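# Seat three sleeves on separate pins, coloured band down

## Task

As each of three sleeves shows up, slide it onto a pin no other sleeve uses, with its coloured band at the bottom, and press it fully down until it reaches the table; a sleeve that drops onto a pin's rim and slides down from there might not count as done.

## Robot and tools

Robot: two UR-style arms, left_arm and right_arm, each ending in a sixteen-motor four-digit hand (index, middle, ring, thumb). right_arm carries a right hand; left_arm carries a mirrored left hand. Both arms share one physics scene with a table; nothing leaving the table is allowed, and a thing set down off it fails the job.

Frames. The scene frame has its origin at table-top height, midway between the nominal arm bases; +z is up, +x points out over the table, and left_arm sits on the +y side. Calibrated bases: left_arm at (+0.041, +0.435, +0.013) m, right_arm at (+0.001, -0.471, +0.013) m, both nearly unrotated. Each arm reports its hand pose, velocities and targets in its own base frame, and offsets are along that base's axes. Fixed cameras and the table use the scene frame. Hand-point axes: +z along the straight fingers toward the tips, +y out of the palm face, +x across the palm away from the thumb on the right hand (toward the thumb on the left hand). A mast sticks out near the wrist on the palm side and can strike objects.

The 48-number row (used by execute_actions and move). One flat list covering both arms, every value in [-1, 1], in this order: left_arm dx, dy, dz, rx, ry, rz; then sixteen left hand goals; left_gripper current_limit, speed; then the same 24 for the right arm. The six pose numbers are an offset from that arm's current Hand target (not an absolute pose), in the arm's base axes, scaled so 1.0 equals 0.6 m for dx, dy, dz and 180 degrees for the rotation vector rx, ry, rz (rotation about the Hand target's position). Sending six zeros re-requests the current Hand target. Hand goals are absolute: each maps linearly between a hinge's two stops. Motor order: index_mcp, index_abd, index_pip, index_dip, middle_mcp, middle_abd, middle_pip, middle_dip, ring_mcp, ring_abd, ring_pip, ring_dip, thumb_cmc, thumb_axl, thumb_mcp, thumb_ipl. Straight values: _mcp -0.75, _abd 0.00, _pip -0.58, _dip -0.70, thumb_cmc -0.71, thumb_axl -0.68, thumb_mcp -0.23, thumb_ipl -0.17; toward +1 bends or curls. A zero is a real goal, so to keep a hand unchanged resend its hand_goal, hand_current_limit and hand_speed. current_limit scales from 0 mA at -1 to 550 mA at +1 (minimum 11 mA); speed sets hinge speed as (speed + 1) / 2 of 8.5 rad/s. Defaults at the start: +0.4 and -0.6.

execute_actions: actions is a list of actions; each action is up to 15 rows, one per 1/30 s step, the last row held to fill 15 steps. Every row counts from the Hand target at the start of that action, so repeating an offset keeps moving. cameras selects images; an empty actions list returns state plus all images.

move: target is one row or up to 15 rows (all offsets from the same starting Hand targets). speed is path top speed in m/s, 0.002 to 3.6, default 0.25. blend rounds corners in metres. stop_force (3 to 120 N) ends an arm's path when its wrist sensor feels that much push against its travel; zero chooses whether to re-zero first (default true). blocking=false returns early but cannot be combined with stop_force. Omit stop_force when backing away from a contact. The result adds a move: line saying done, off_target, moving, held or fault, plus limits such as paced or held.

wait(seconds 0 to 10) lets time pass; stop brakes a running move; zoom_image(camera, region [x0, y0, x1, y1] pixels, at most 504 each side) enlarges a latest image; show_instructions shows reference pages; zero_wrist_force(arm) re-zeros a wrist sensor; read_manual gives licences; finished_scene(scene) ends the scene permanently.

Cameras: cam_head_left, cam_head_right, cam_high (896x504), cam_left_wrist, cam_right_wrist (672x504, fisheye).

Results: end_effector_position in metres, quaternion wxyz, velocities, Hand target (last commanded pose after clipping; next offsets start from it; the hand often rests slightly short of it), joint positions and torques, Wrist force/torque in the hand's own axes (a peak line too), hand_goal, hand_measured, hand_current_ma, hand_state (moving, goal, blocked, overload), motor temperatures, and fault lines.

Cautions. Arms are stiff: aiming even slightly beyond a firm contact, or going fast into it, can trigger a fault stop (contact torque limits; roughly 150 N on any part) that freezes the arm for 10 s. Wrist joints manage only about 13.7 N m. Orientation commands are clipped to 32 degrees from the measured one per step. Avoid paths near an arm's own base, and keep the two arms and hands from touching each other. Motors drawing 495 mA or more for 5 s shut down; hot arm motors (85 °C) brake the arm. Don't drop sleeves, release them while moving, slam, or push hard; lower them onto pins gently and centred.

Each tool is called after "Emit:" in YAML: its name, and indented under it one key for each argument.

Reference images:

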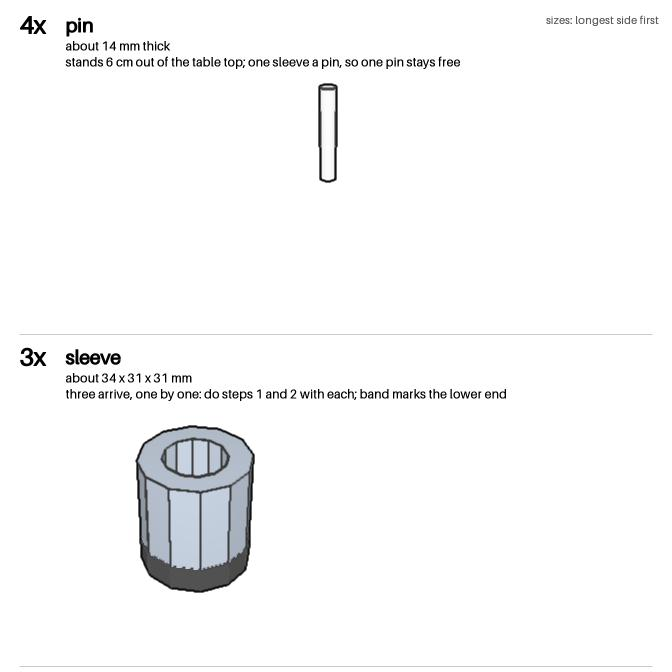

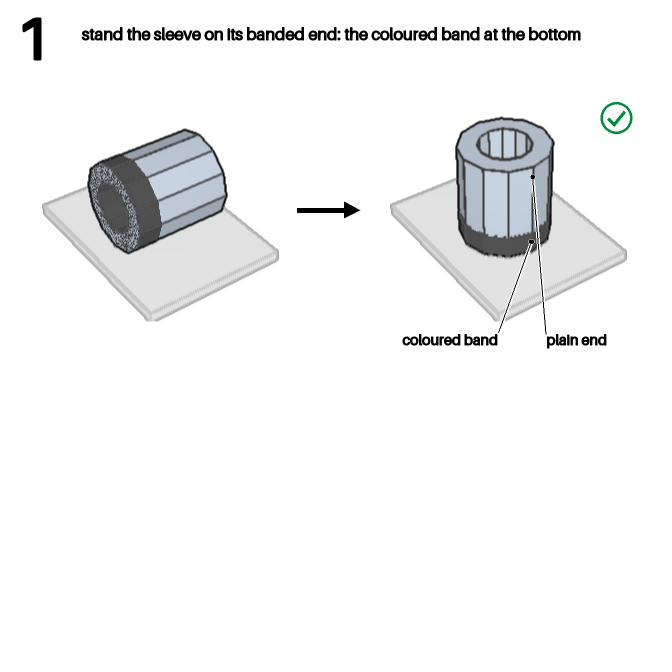

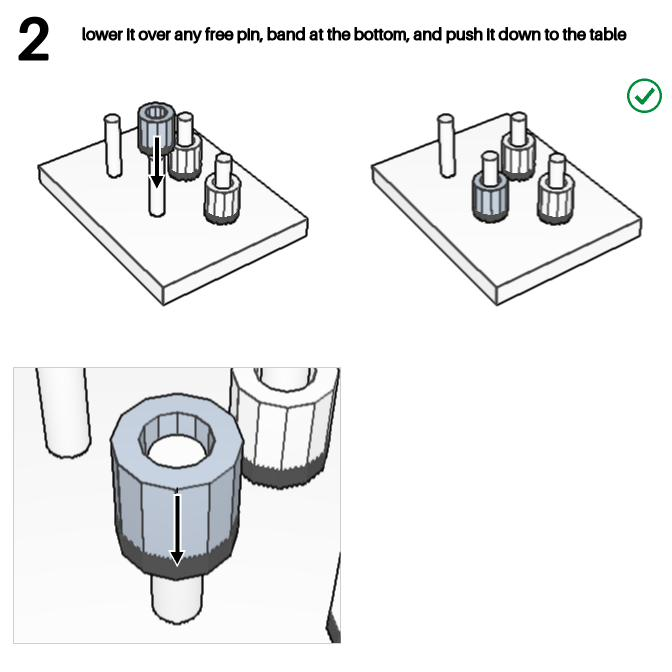

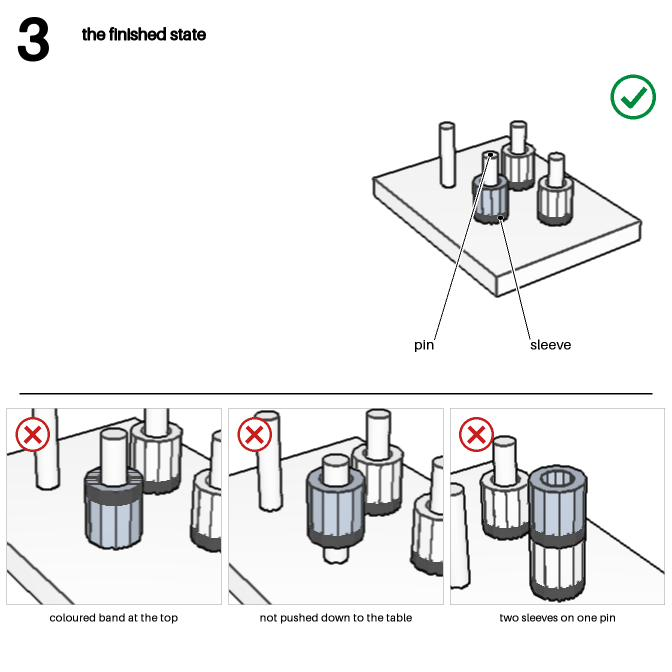

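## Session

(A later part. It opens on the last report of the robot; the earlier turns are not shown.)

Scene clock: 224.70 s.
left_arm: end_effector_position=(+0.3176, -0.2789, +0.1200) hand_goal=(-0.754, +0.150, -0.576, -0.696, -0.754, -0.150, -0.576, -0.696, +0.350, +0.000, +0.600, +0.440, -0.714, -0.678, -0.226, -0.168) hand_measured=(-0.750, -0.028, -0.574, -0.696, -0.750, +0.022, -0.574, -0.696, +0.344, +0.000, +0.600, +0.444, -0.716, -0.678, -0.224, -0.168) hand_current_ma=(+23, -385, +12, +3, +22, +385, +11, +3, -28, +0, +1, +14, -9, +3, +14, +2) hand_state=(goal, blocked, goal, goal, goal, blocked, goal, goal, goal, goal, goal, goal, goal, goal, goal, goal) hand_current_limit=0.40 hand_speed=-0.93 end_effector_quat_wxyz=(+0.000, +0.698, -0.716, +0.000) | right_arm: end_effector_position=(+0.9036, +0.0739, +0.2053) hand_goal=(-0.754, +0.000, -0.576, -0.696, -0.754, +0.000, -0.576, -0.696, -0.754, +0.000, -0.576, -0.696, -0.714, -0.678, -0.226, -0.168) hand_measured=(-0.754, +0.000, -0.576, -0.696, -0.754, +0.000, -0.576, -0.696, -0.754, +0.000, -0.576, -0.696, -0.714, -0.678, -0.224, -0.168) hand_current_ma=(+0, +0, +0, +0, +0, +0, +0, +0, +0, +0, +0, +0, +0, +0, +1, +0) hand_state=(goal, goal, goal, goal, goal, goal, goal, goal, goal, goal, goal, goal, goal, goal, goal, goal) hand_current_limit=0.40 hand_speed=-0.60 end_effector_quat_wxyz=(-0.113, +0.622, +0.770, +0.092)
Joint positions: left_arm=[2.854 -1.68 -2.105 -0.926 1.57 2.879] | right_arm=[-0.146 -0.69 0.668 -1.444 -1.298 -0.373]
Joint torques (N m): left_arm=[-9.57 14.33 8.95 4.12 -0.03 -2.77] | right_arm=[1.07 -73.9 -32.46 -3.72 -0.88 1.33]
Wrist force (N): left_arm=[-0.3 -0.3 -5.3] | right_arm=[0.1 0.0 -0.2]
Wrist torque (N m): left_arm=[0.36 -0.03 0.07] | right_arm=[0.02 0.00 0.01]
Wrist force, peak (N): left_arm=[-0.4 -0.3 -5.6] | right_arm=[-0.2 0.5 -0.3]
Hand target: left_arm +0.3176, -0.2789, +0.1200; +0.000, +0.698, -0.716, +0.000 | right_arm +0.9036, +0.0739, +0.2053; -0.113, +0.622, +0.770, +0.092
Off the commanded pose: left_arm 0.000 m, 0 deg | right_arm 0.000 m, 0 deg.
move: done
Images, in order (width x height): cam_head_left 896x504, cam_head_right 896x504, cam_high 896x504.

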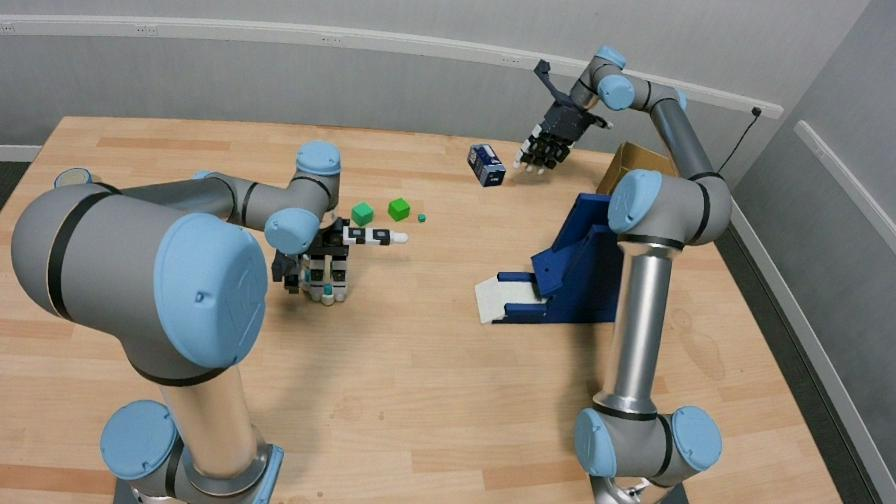

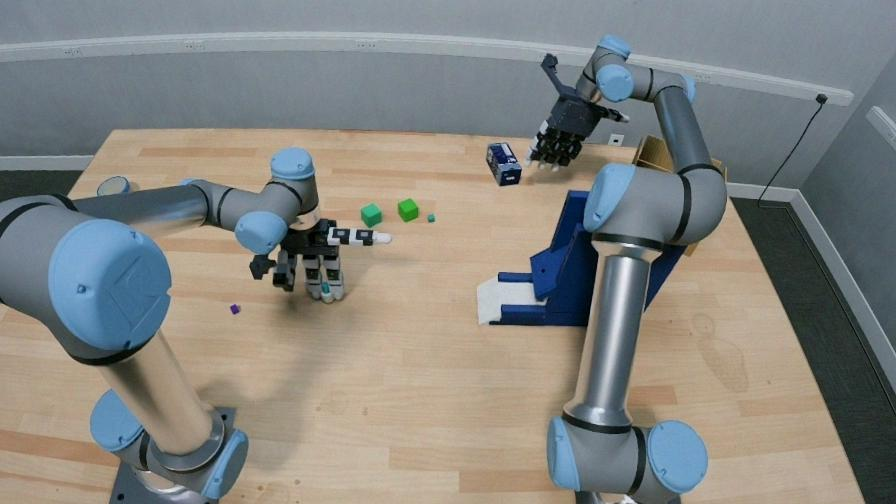

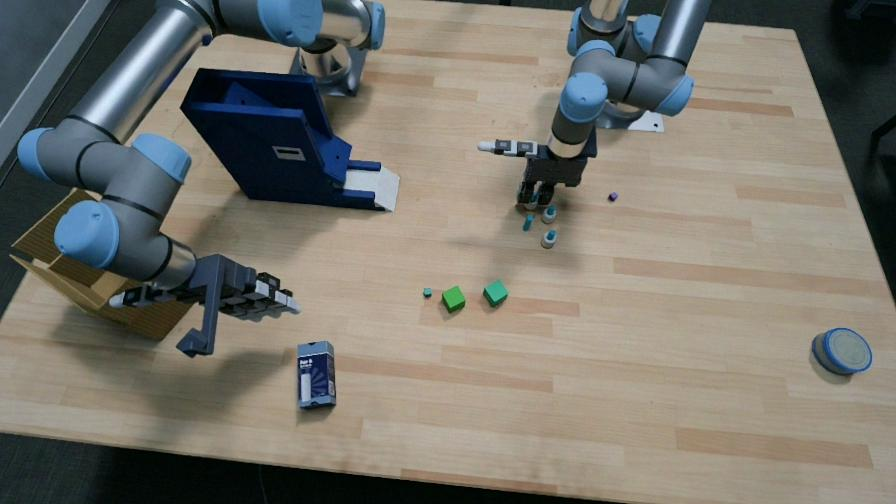

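Emit:
move:
  target: [0,0,0.0035,0,0,0,-0.754,0.15,-0.576,-0.696,-0.754,-0.15,-0.576,-0.696,0.35,0,0.6,0.44,-0.714,-0.678,-0.226,-0.168,0.4,-0.93,0,0,0,0,0,0,-0.754,0,-0.576,-0.696,-0.754,0,-0.576,-0.696,-0.754,0,-0.576,-0.696,-0.714,-0.678,-0.226,-0.168,0.4,-0.6]
  speed: 0.02

Emit:
move:
  target: [0,0,0,0,0,0,-0.754,-0.1,-0.576,-0.696,-0.754,0.1,-0.576,-0.696,0.35,0,0.6,0.44,-0.714,-0.678,-0.226,-0.168,0.4,-0.93,0,0,0,0,0,0,-0.754,0,-0.576,-0.696,-0.754,0,-0.576,-0.696,-0.754,0,-0.576,-0.696,-0.714,-0.678,-0.226,-0.168,0.4,-0.6]
  speed: 0.05
  cameras: ["cam_head_left","cam_head_right","cam_high"]

Emit:
zoom_image:
  camera: "cam_head_left"
  region: [302, 266, 350, 314]

Emit:
zoom_image:
  camera: "cam_high"
  region: [512, 177, 560, 225]

Scene clock: 230.83 s.
left_arm: end_effector_position=(+0.3176, -0.2789, +0.1221) hand_goal=(-0.754, +0.150, -0.576, -0.696, -0.754, -0.150, -0.576, -0.696, +0.350, +0.000, +0.600, +0.440, -0.714, -0.678, -0.226, -0.168) hand_measured=(-0.750, -0.028, -0.574, -0.696, -0.750, +0.022, -0.574, -0.696, +0.344, +0.000, +0.600, +0.444, -0.716, -0.678, -0.224, -0.168) hand_current_ma=(+19, -385, +11, +3, +18, +385, +11, +3, -28, +0, +1, +14, -9, +3, +14, +2) hand_state=(goal, blocked, goal, goal, goal, blocked, goal, goal, goal, goal, goal, goal, goal, goal, goal, goal) hand_current_limit=0.40 hand_speed=-0.93 end_effector_quat_wxyz=(+0.000, +0.698, -0.716, +0.000) | right_arm: end_effector_position=(+0.9036, +0.0739, +0.2053) hand_goal=(-0.754, +0.000, -0.576, -0.696, -0.754, +0.000, -0.576, -0.696, -0.754, +0.000, -0.576, -0.696, -0.714, -0.678, -0.226, -0.168) hand_measured=(-0.754, +0.000, -0.576, -0.696, -0.754, +0.000, -0.576, -0.696, -0.754, +0.000, -0.576, -0.696, -0.714, -0.678, -0.224, -0.168) hand_current_ma=(+0, +0, +0, +0, +0, +0, +0, +0, +0, +0, +0, +0, +0, +0, +1, +0) hand_state=(goal, goal, goal, goal, goal, goal, goal, goal, goal, goal, goal, goal, goal, goal, goal, goal) hand_current_limit=0.40 hand_speed=-0.60 end_effector_quat_wxyz=(-0.113, +0.622, +0.770, +0.092)
Joint positions: left_arm=[2.854 -1.677 -2.103 -0.933 1.57 2.879] | right_arm=[-0.146 -0.69 0.668 -1.444 -1.298 -0.373]
Joint torques (N m): left_arm=[-9.25 28.65 24.78 0.83 0.26 -2.73] | right_arm=[0.72 -74.19 -32.44 -3.79 -0.91 1.32]
Wrist force (N): left_arm=[0.0 -0.6 -0.8] | right_arm=[0.0 0.0 -0.2]
Wrist torque (N m): left_arm=[0.00 0.06 0.09] | right_arm=[0.01 0.00 0.00]
Wrist force, peak (N): left_arm=[-0.2 -0.2 -5.7] | right_arm=[-0.1 0.6 0.2]
Hand target: left_arm +0.3176, -0.2789, +0.1221; +0.000, +0.698, -0.716, +0.000 | right_arm +0.9036, +0.0739, +0.2053; -0.113, +0.622, +0.770, +0.092
Off the commanded pose: left_arm 0.000 m, 0 deg | right_arm 0.000 m, 0 deg.
move: done

Scene clock: 231.67 s.
left_arm: end_effector_position=(+0.3176, -0.2789, +0.1221) hand_goal=(-0.754, -0.100, -0.576, -0.696, -0.754, +0.100, -0.576, -0.696, +0.350, +0.000, +0.600, +0.440, -0.714, -0.678, -0.226, -0.168) hand_measured=(-0.750, -0.096, -0.574, -0.696, -0.750, +0.096, -0.574, -0.696, +0.344, +0.000, +0.600, +0.444, -0.716, -0.678, -0.224, -0.168) hand_current_ma=(+19, +17, +11, +3, +18, -16, +11, +3, -28, +0, +1, +14, -9, +3, +14, +2) hand_state=(goal, goal, goal, goal, goal, goal, goal, goal, goal, goal, goal, goal, goal, goal, goal, goal) hand_current_limit=0.40 hand_speed=-0.93 end_effector_quat_wxyz=(+0.000, +0.698, -0.716, +0.000) | right_arm: end_effector_position=(+0.9036, +0.0739, +0.2053) hand_goal=(-0.754, +0.000, -0.576, -0.696, -0.754, +0.000, -0.576, -0.696, -0.754, +0.000, -0.576, -0.696, -0.714, -0.678, -0.226, -0.168) hand_measured=(-0.754, +0.000, -0.576, -0.696, -0.754, +0.000, -0.576, -0.696, -0.754, +0.000, -0.576, -0.696, -0.714, -0.678, -0.224, -0.168) hand_current_ma=(+0, +0, +0, +0, +0, +0, +0, +0, +0, +0, +0, +0, +0, +0, +1, +0) hand_state=(goal, goal, goal, goal, goal, goal, goal, goal, goal, goal, goal, goal, goal, goal, goal, goal) hand_current_limit=0.40 hand_speed=-0.60 end_effector_quat_wxyz=(-0.113, +0.622, +0.770, +0.092)
Joint positions: left_arm=[2.854 -1.677 -2.103 -0.933 1.57 2.879] | right_arm=[-0.146 -0.69 0.668 -1.444 -1.298 -0.373]
Joint torques (N m): left_arm=[-8.97 30.09 24.43 0.74 0.45 -2.64] | right_arm=[0.34 -74.07 -32.41 -3.86 -0.96 1.28]
Wrist force (N): left_arm=[0.4 -0.6 -0.9] | right_arm=[0.2 0.2 -0.1]
Wrist torque (N m): left_arm=[0.02 0.02 0.12] | right_arm=[0.02 -0.02 0.01]
Wrist force, peak (N): left_arm=[0.1 -0.8 -1.2] | right_arm=[0.3 0.4 -0.1]
Hand target: left_arm +0.3176, -0.2789, +0.1221; +0.000, +0.698, -0.716, +0.000 | right_arm +0.9036, +0.0739, +0.2053; -0.113, +0.622, +0.770, +0.092
Off the commanded pose: left_arm 0.000 m, 0 deg | right_arm 0.000 m, 0 deg.
move: done
Images, in order (width x height): cam_head_left 896x504, cam_head_right 896x504, cam_high 896x504.

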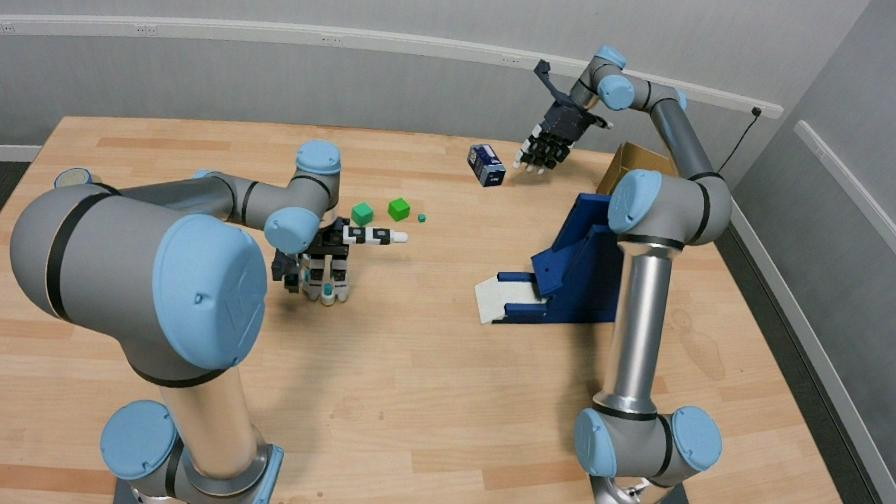

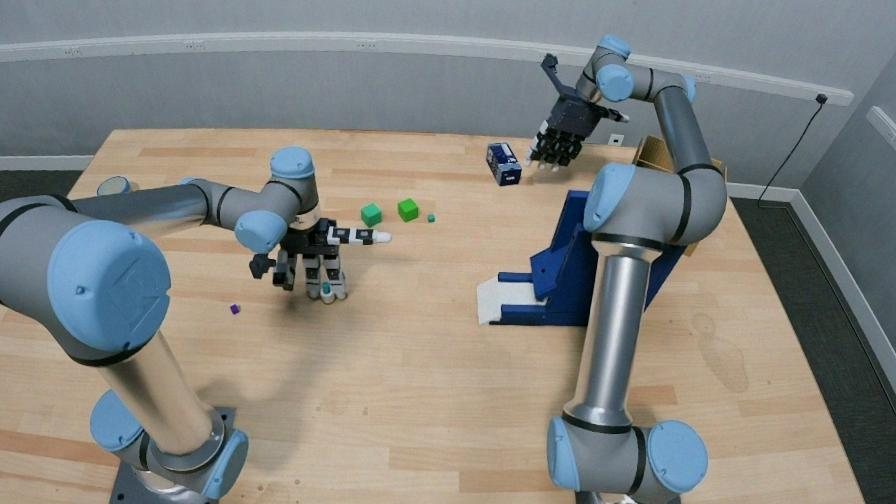

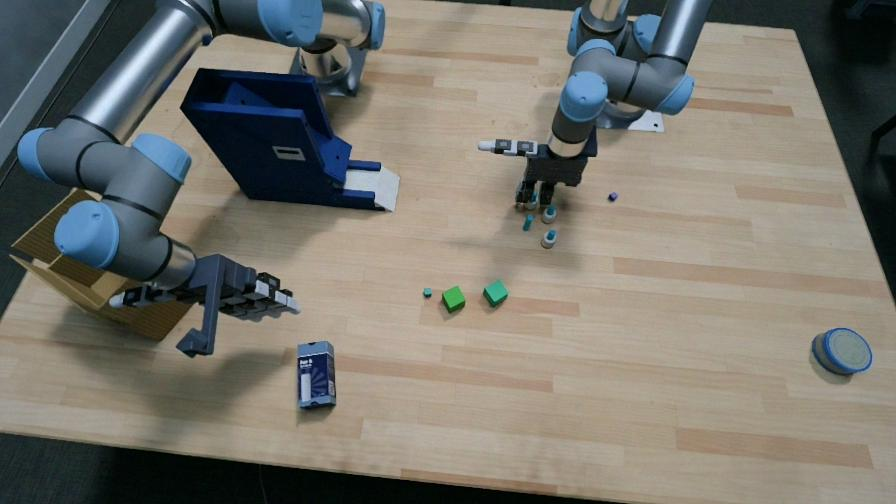

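Scaled by 10.500 from the camera's 896x504 image, which has a finer 1280x720 frame.

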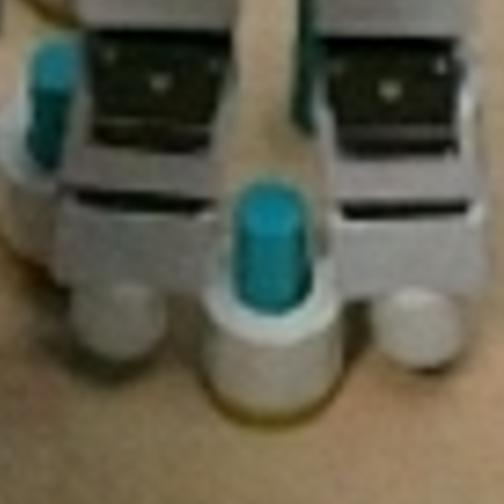

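Scaled by 10.500 from the camera's 896x504 image, which has a finer 1280x720 frame.

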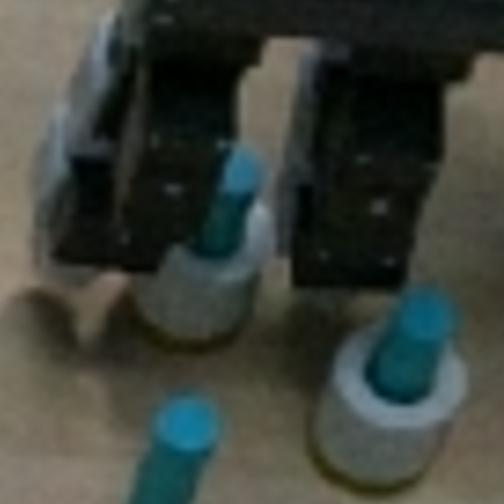

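Emit:
move:
  target: [0,0,0.3,0,0,0,-0.754,-0.1,-0.576,-0.696,-0.754,0.1,-0.576,-0.696,0.35,0,0.6,0.44,-0.714,-0.678,-0.226,-0.168,0.4,-0.93,0,0,0,0,0,0,-0.754,0,-0.576,-0.696,-0.754,0,-0.576,-0.696,-0.754,0,-0.576,-0.696,-0.714,-0.678,-0.226,-0.168,0.4,-0.6]
  speed: 0.2
  cameras: ["cam_head_left","cam_head_right","cam_high"]

Emit:
zoom_image:
  camera: "cam_head_left"
  region: [282, 240, 352, 310]

Emit:
zoom_image:
  camera: "cam_head_right"
  region: [282, 250, 352, 320]

Emit:
zoom_image:
  camera: "cam_high"
  region: [502, 182, 572, 252]

Scene clock: 233.50 s.
left_arm: end_effector_position=(+0.3176, -0.2789, +0.3021) hand_goal=(-0.754, -0.100, -0.576, -0.696, -0.754, +0.100, -0.576, -0.696, +0.350, +0.000, +0.600, +0.440, -0.714, -0.678, -0.226, -0.168) hand_measured=(-0.750, -0.096, -0.574, -0.696, -0.750, +0.096, -0.574, -0.696, +0.344, +0.000, +0.600, +0.444, -0.716, -0.678, -0.224, -0.168) hand_current_ma=(+19, +17, +11, +3, +18, -15, +11, +3, -28, +0, +1, +14, -9, +3, +15, +2) hand_state=(goal, goal, goal, goal, goal, goal, goal, goal, goal, goal, goal, goal, goal, goal, goal, goal) hand_current_limit=0.40 hand_speed=-0.93 end_effector_quat_wxyz=(+0.000, +0.698, -0.716, +0.000) | right_arm: end_effector_position=(+0.9036, +0.0739, +0.2053) hand_goal=(-0.754, +0.000, -0.576, -0.696, -0.754, +0.000, -0.576, -0.696, -0.754, +0.000, -0.576, -0.696, -0.714, -0.678, -0.226, -0.168) hand_measured=(-0.754, +0.000, -0.576, -0.696, -0.754, +0.000, -0.576, -0.696, -0.754, +0.000, -0.576, -0.696, -0.714, -0.678, -0.224, -0.168) hand_current_ma=(+0, +0, +0, +0, +0, +0, +0, +0, +0, +0, +0, +0, +0, +0, +1, +0) hand_state=(goal, goal, goal, goal, goal, goal, goal, goal, goal, goal, goal, goal, goal, goal, goal, goal) hand_current_limit=0.40 hand_speed=-0.60 end_effector_quat_wxyz=(-0.113, +0.622, +0.770, +0.092)
Joint positions: left_arm=[2.854 -1.504 -1.778 -1.43 1.57 2.879] | right_arm=[-0.146 -0.69 0.668 -1.444 -1.298 -0.373]
Joint torques (N m): left_arm=[9.94 20.65 26.69 0.63 1.69 2.34] | right_arm=[0.97 -73.23 -32.57 -3.82 -0.81 1.34]
Wrist force (N): left_arm=[-0.3 -0.5 -1.1] | right_arm=[0.0 0.2 -0.1]
Wrist torque (N m): left_arm=[0.03 0.11 0.00] | right_arm=[0.03 0.00 0.00]
Wrist force, peak (N): left_arm=[0.3 -0.8 -2.1] | right_arm=[0.2 0.4 -0.1]
Hand target: left_arm +0.3176, -0.2789, +0.3021; +0.000, +0.698, -0.716, +0.000 | right_arm +0.9036, +0.0739, +0.2053; -0.113, +0.622, +0.770, +0.092
Off the commanded pose: left_arm 0.000 m, 0 deg | right_arm 0.000 m, 0 deg.
move: done
Images, in order (width x height): cam_head_left 896x504, cam_head_right 896x504, cam_high 896x504.

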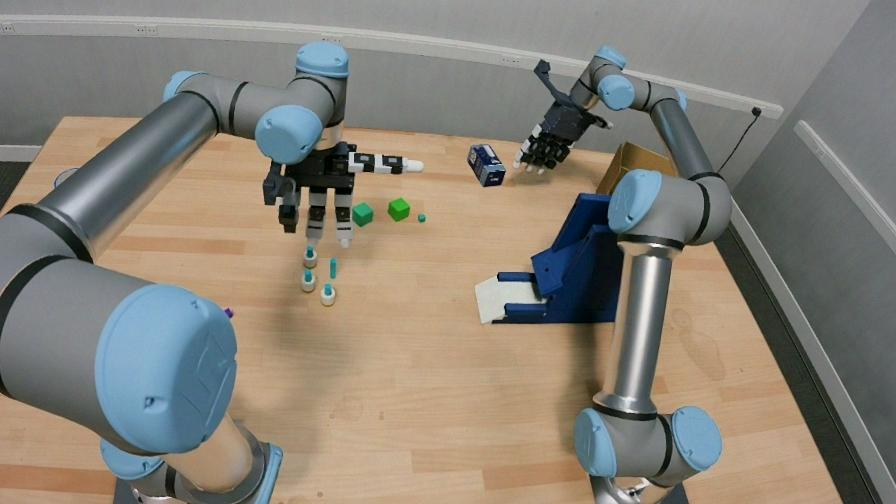

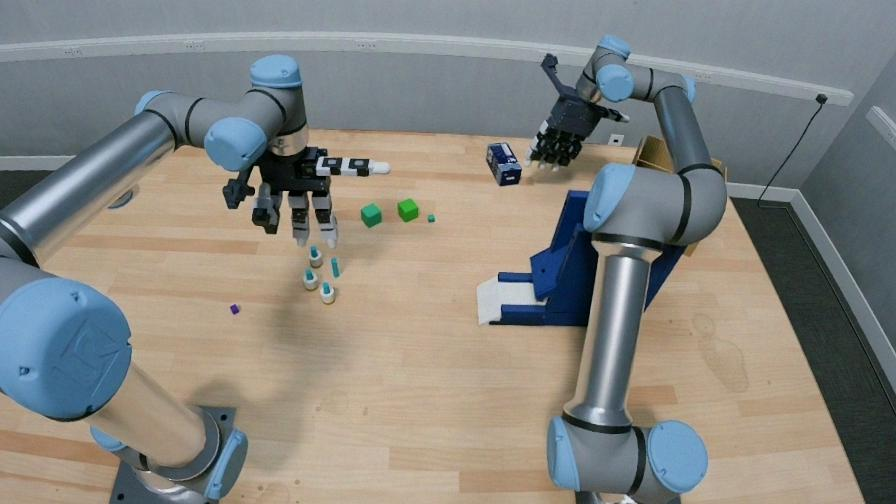

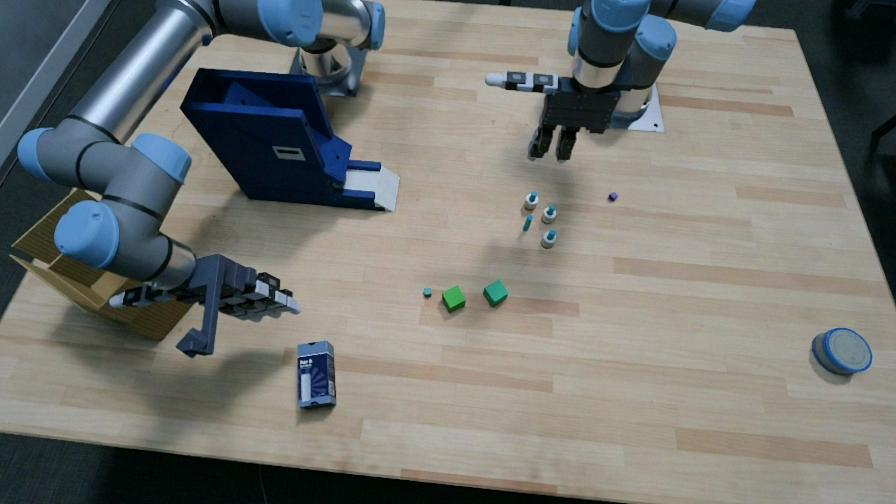

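Scaled by 7.200 from the camera's 896x504 image, which has a finer 1280x720 frame.

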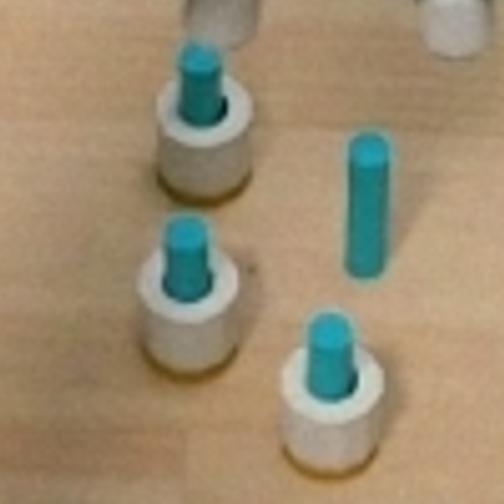

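Scaled by 7.200 from the camera's 896x504 image, which has a finer 1280x720 frame.

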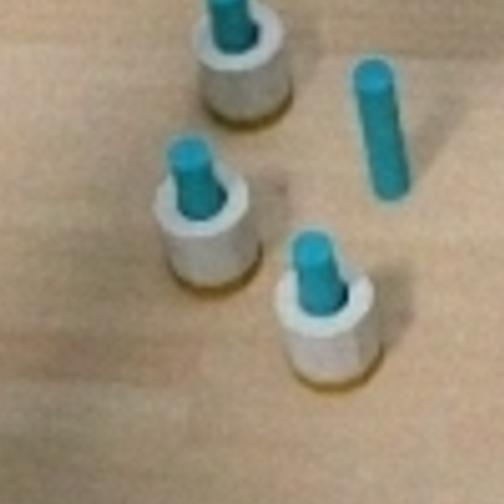

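Scaled by 7.200 from the camera's 896x504 image, which has a finer 1280x720 frame.

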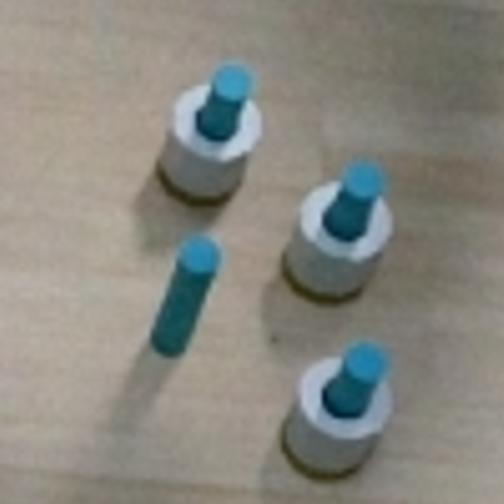

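Emit:
finished_scene:
  scene: 1

The scene is finished: the task was done.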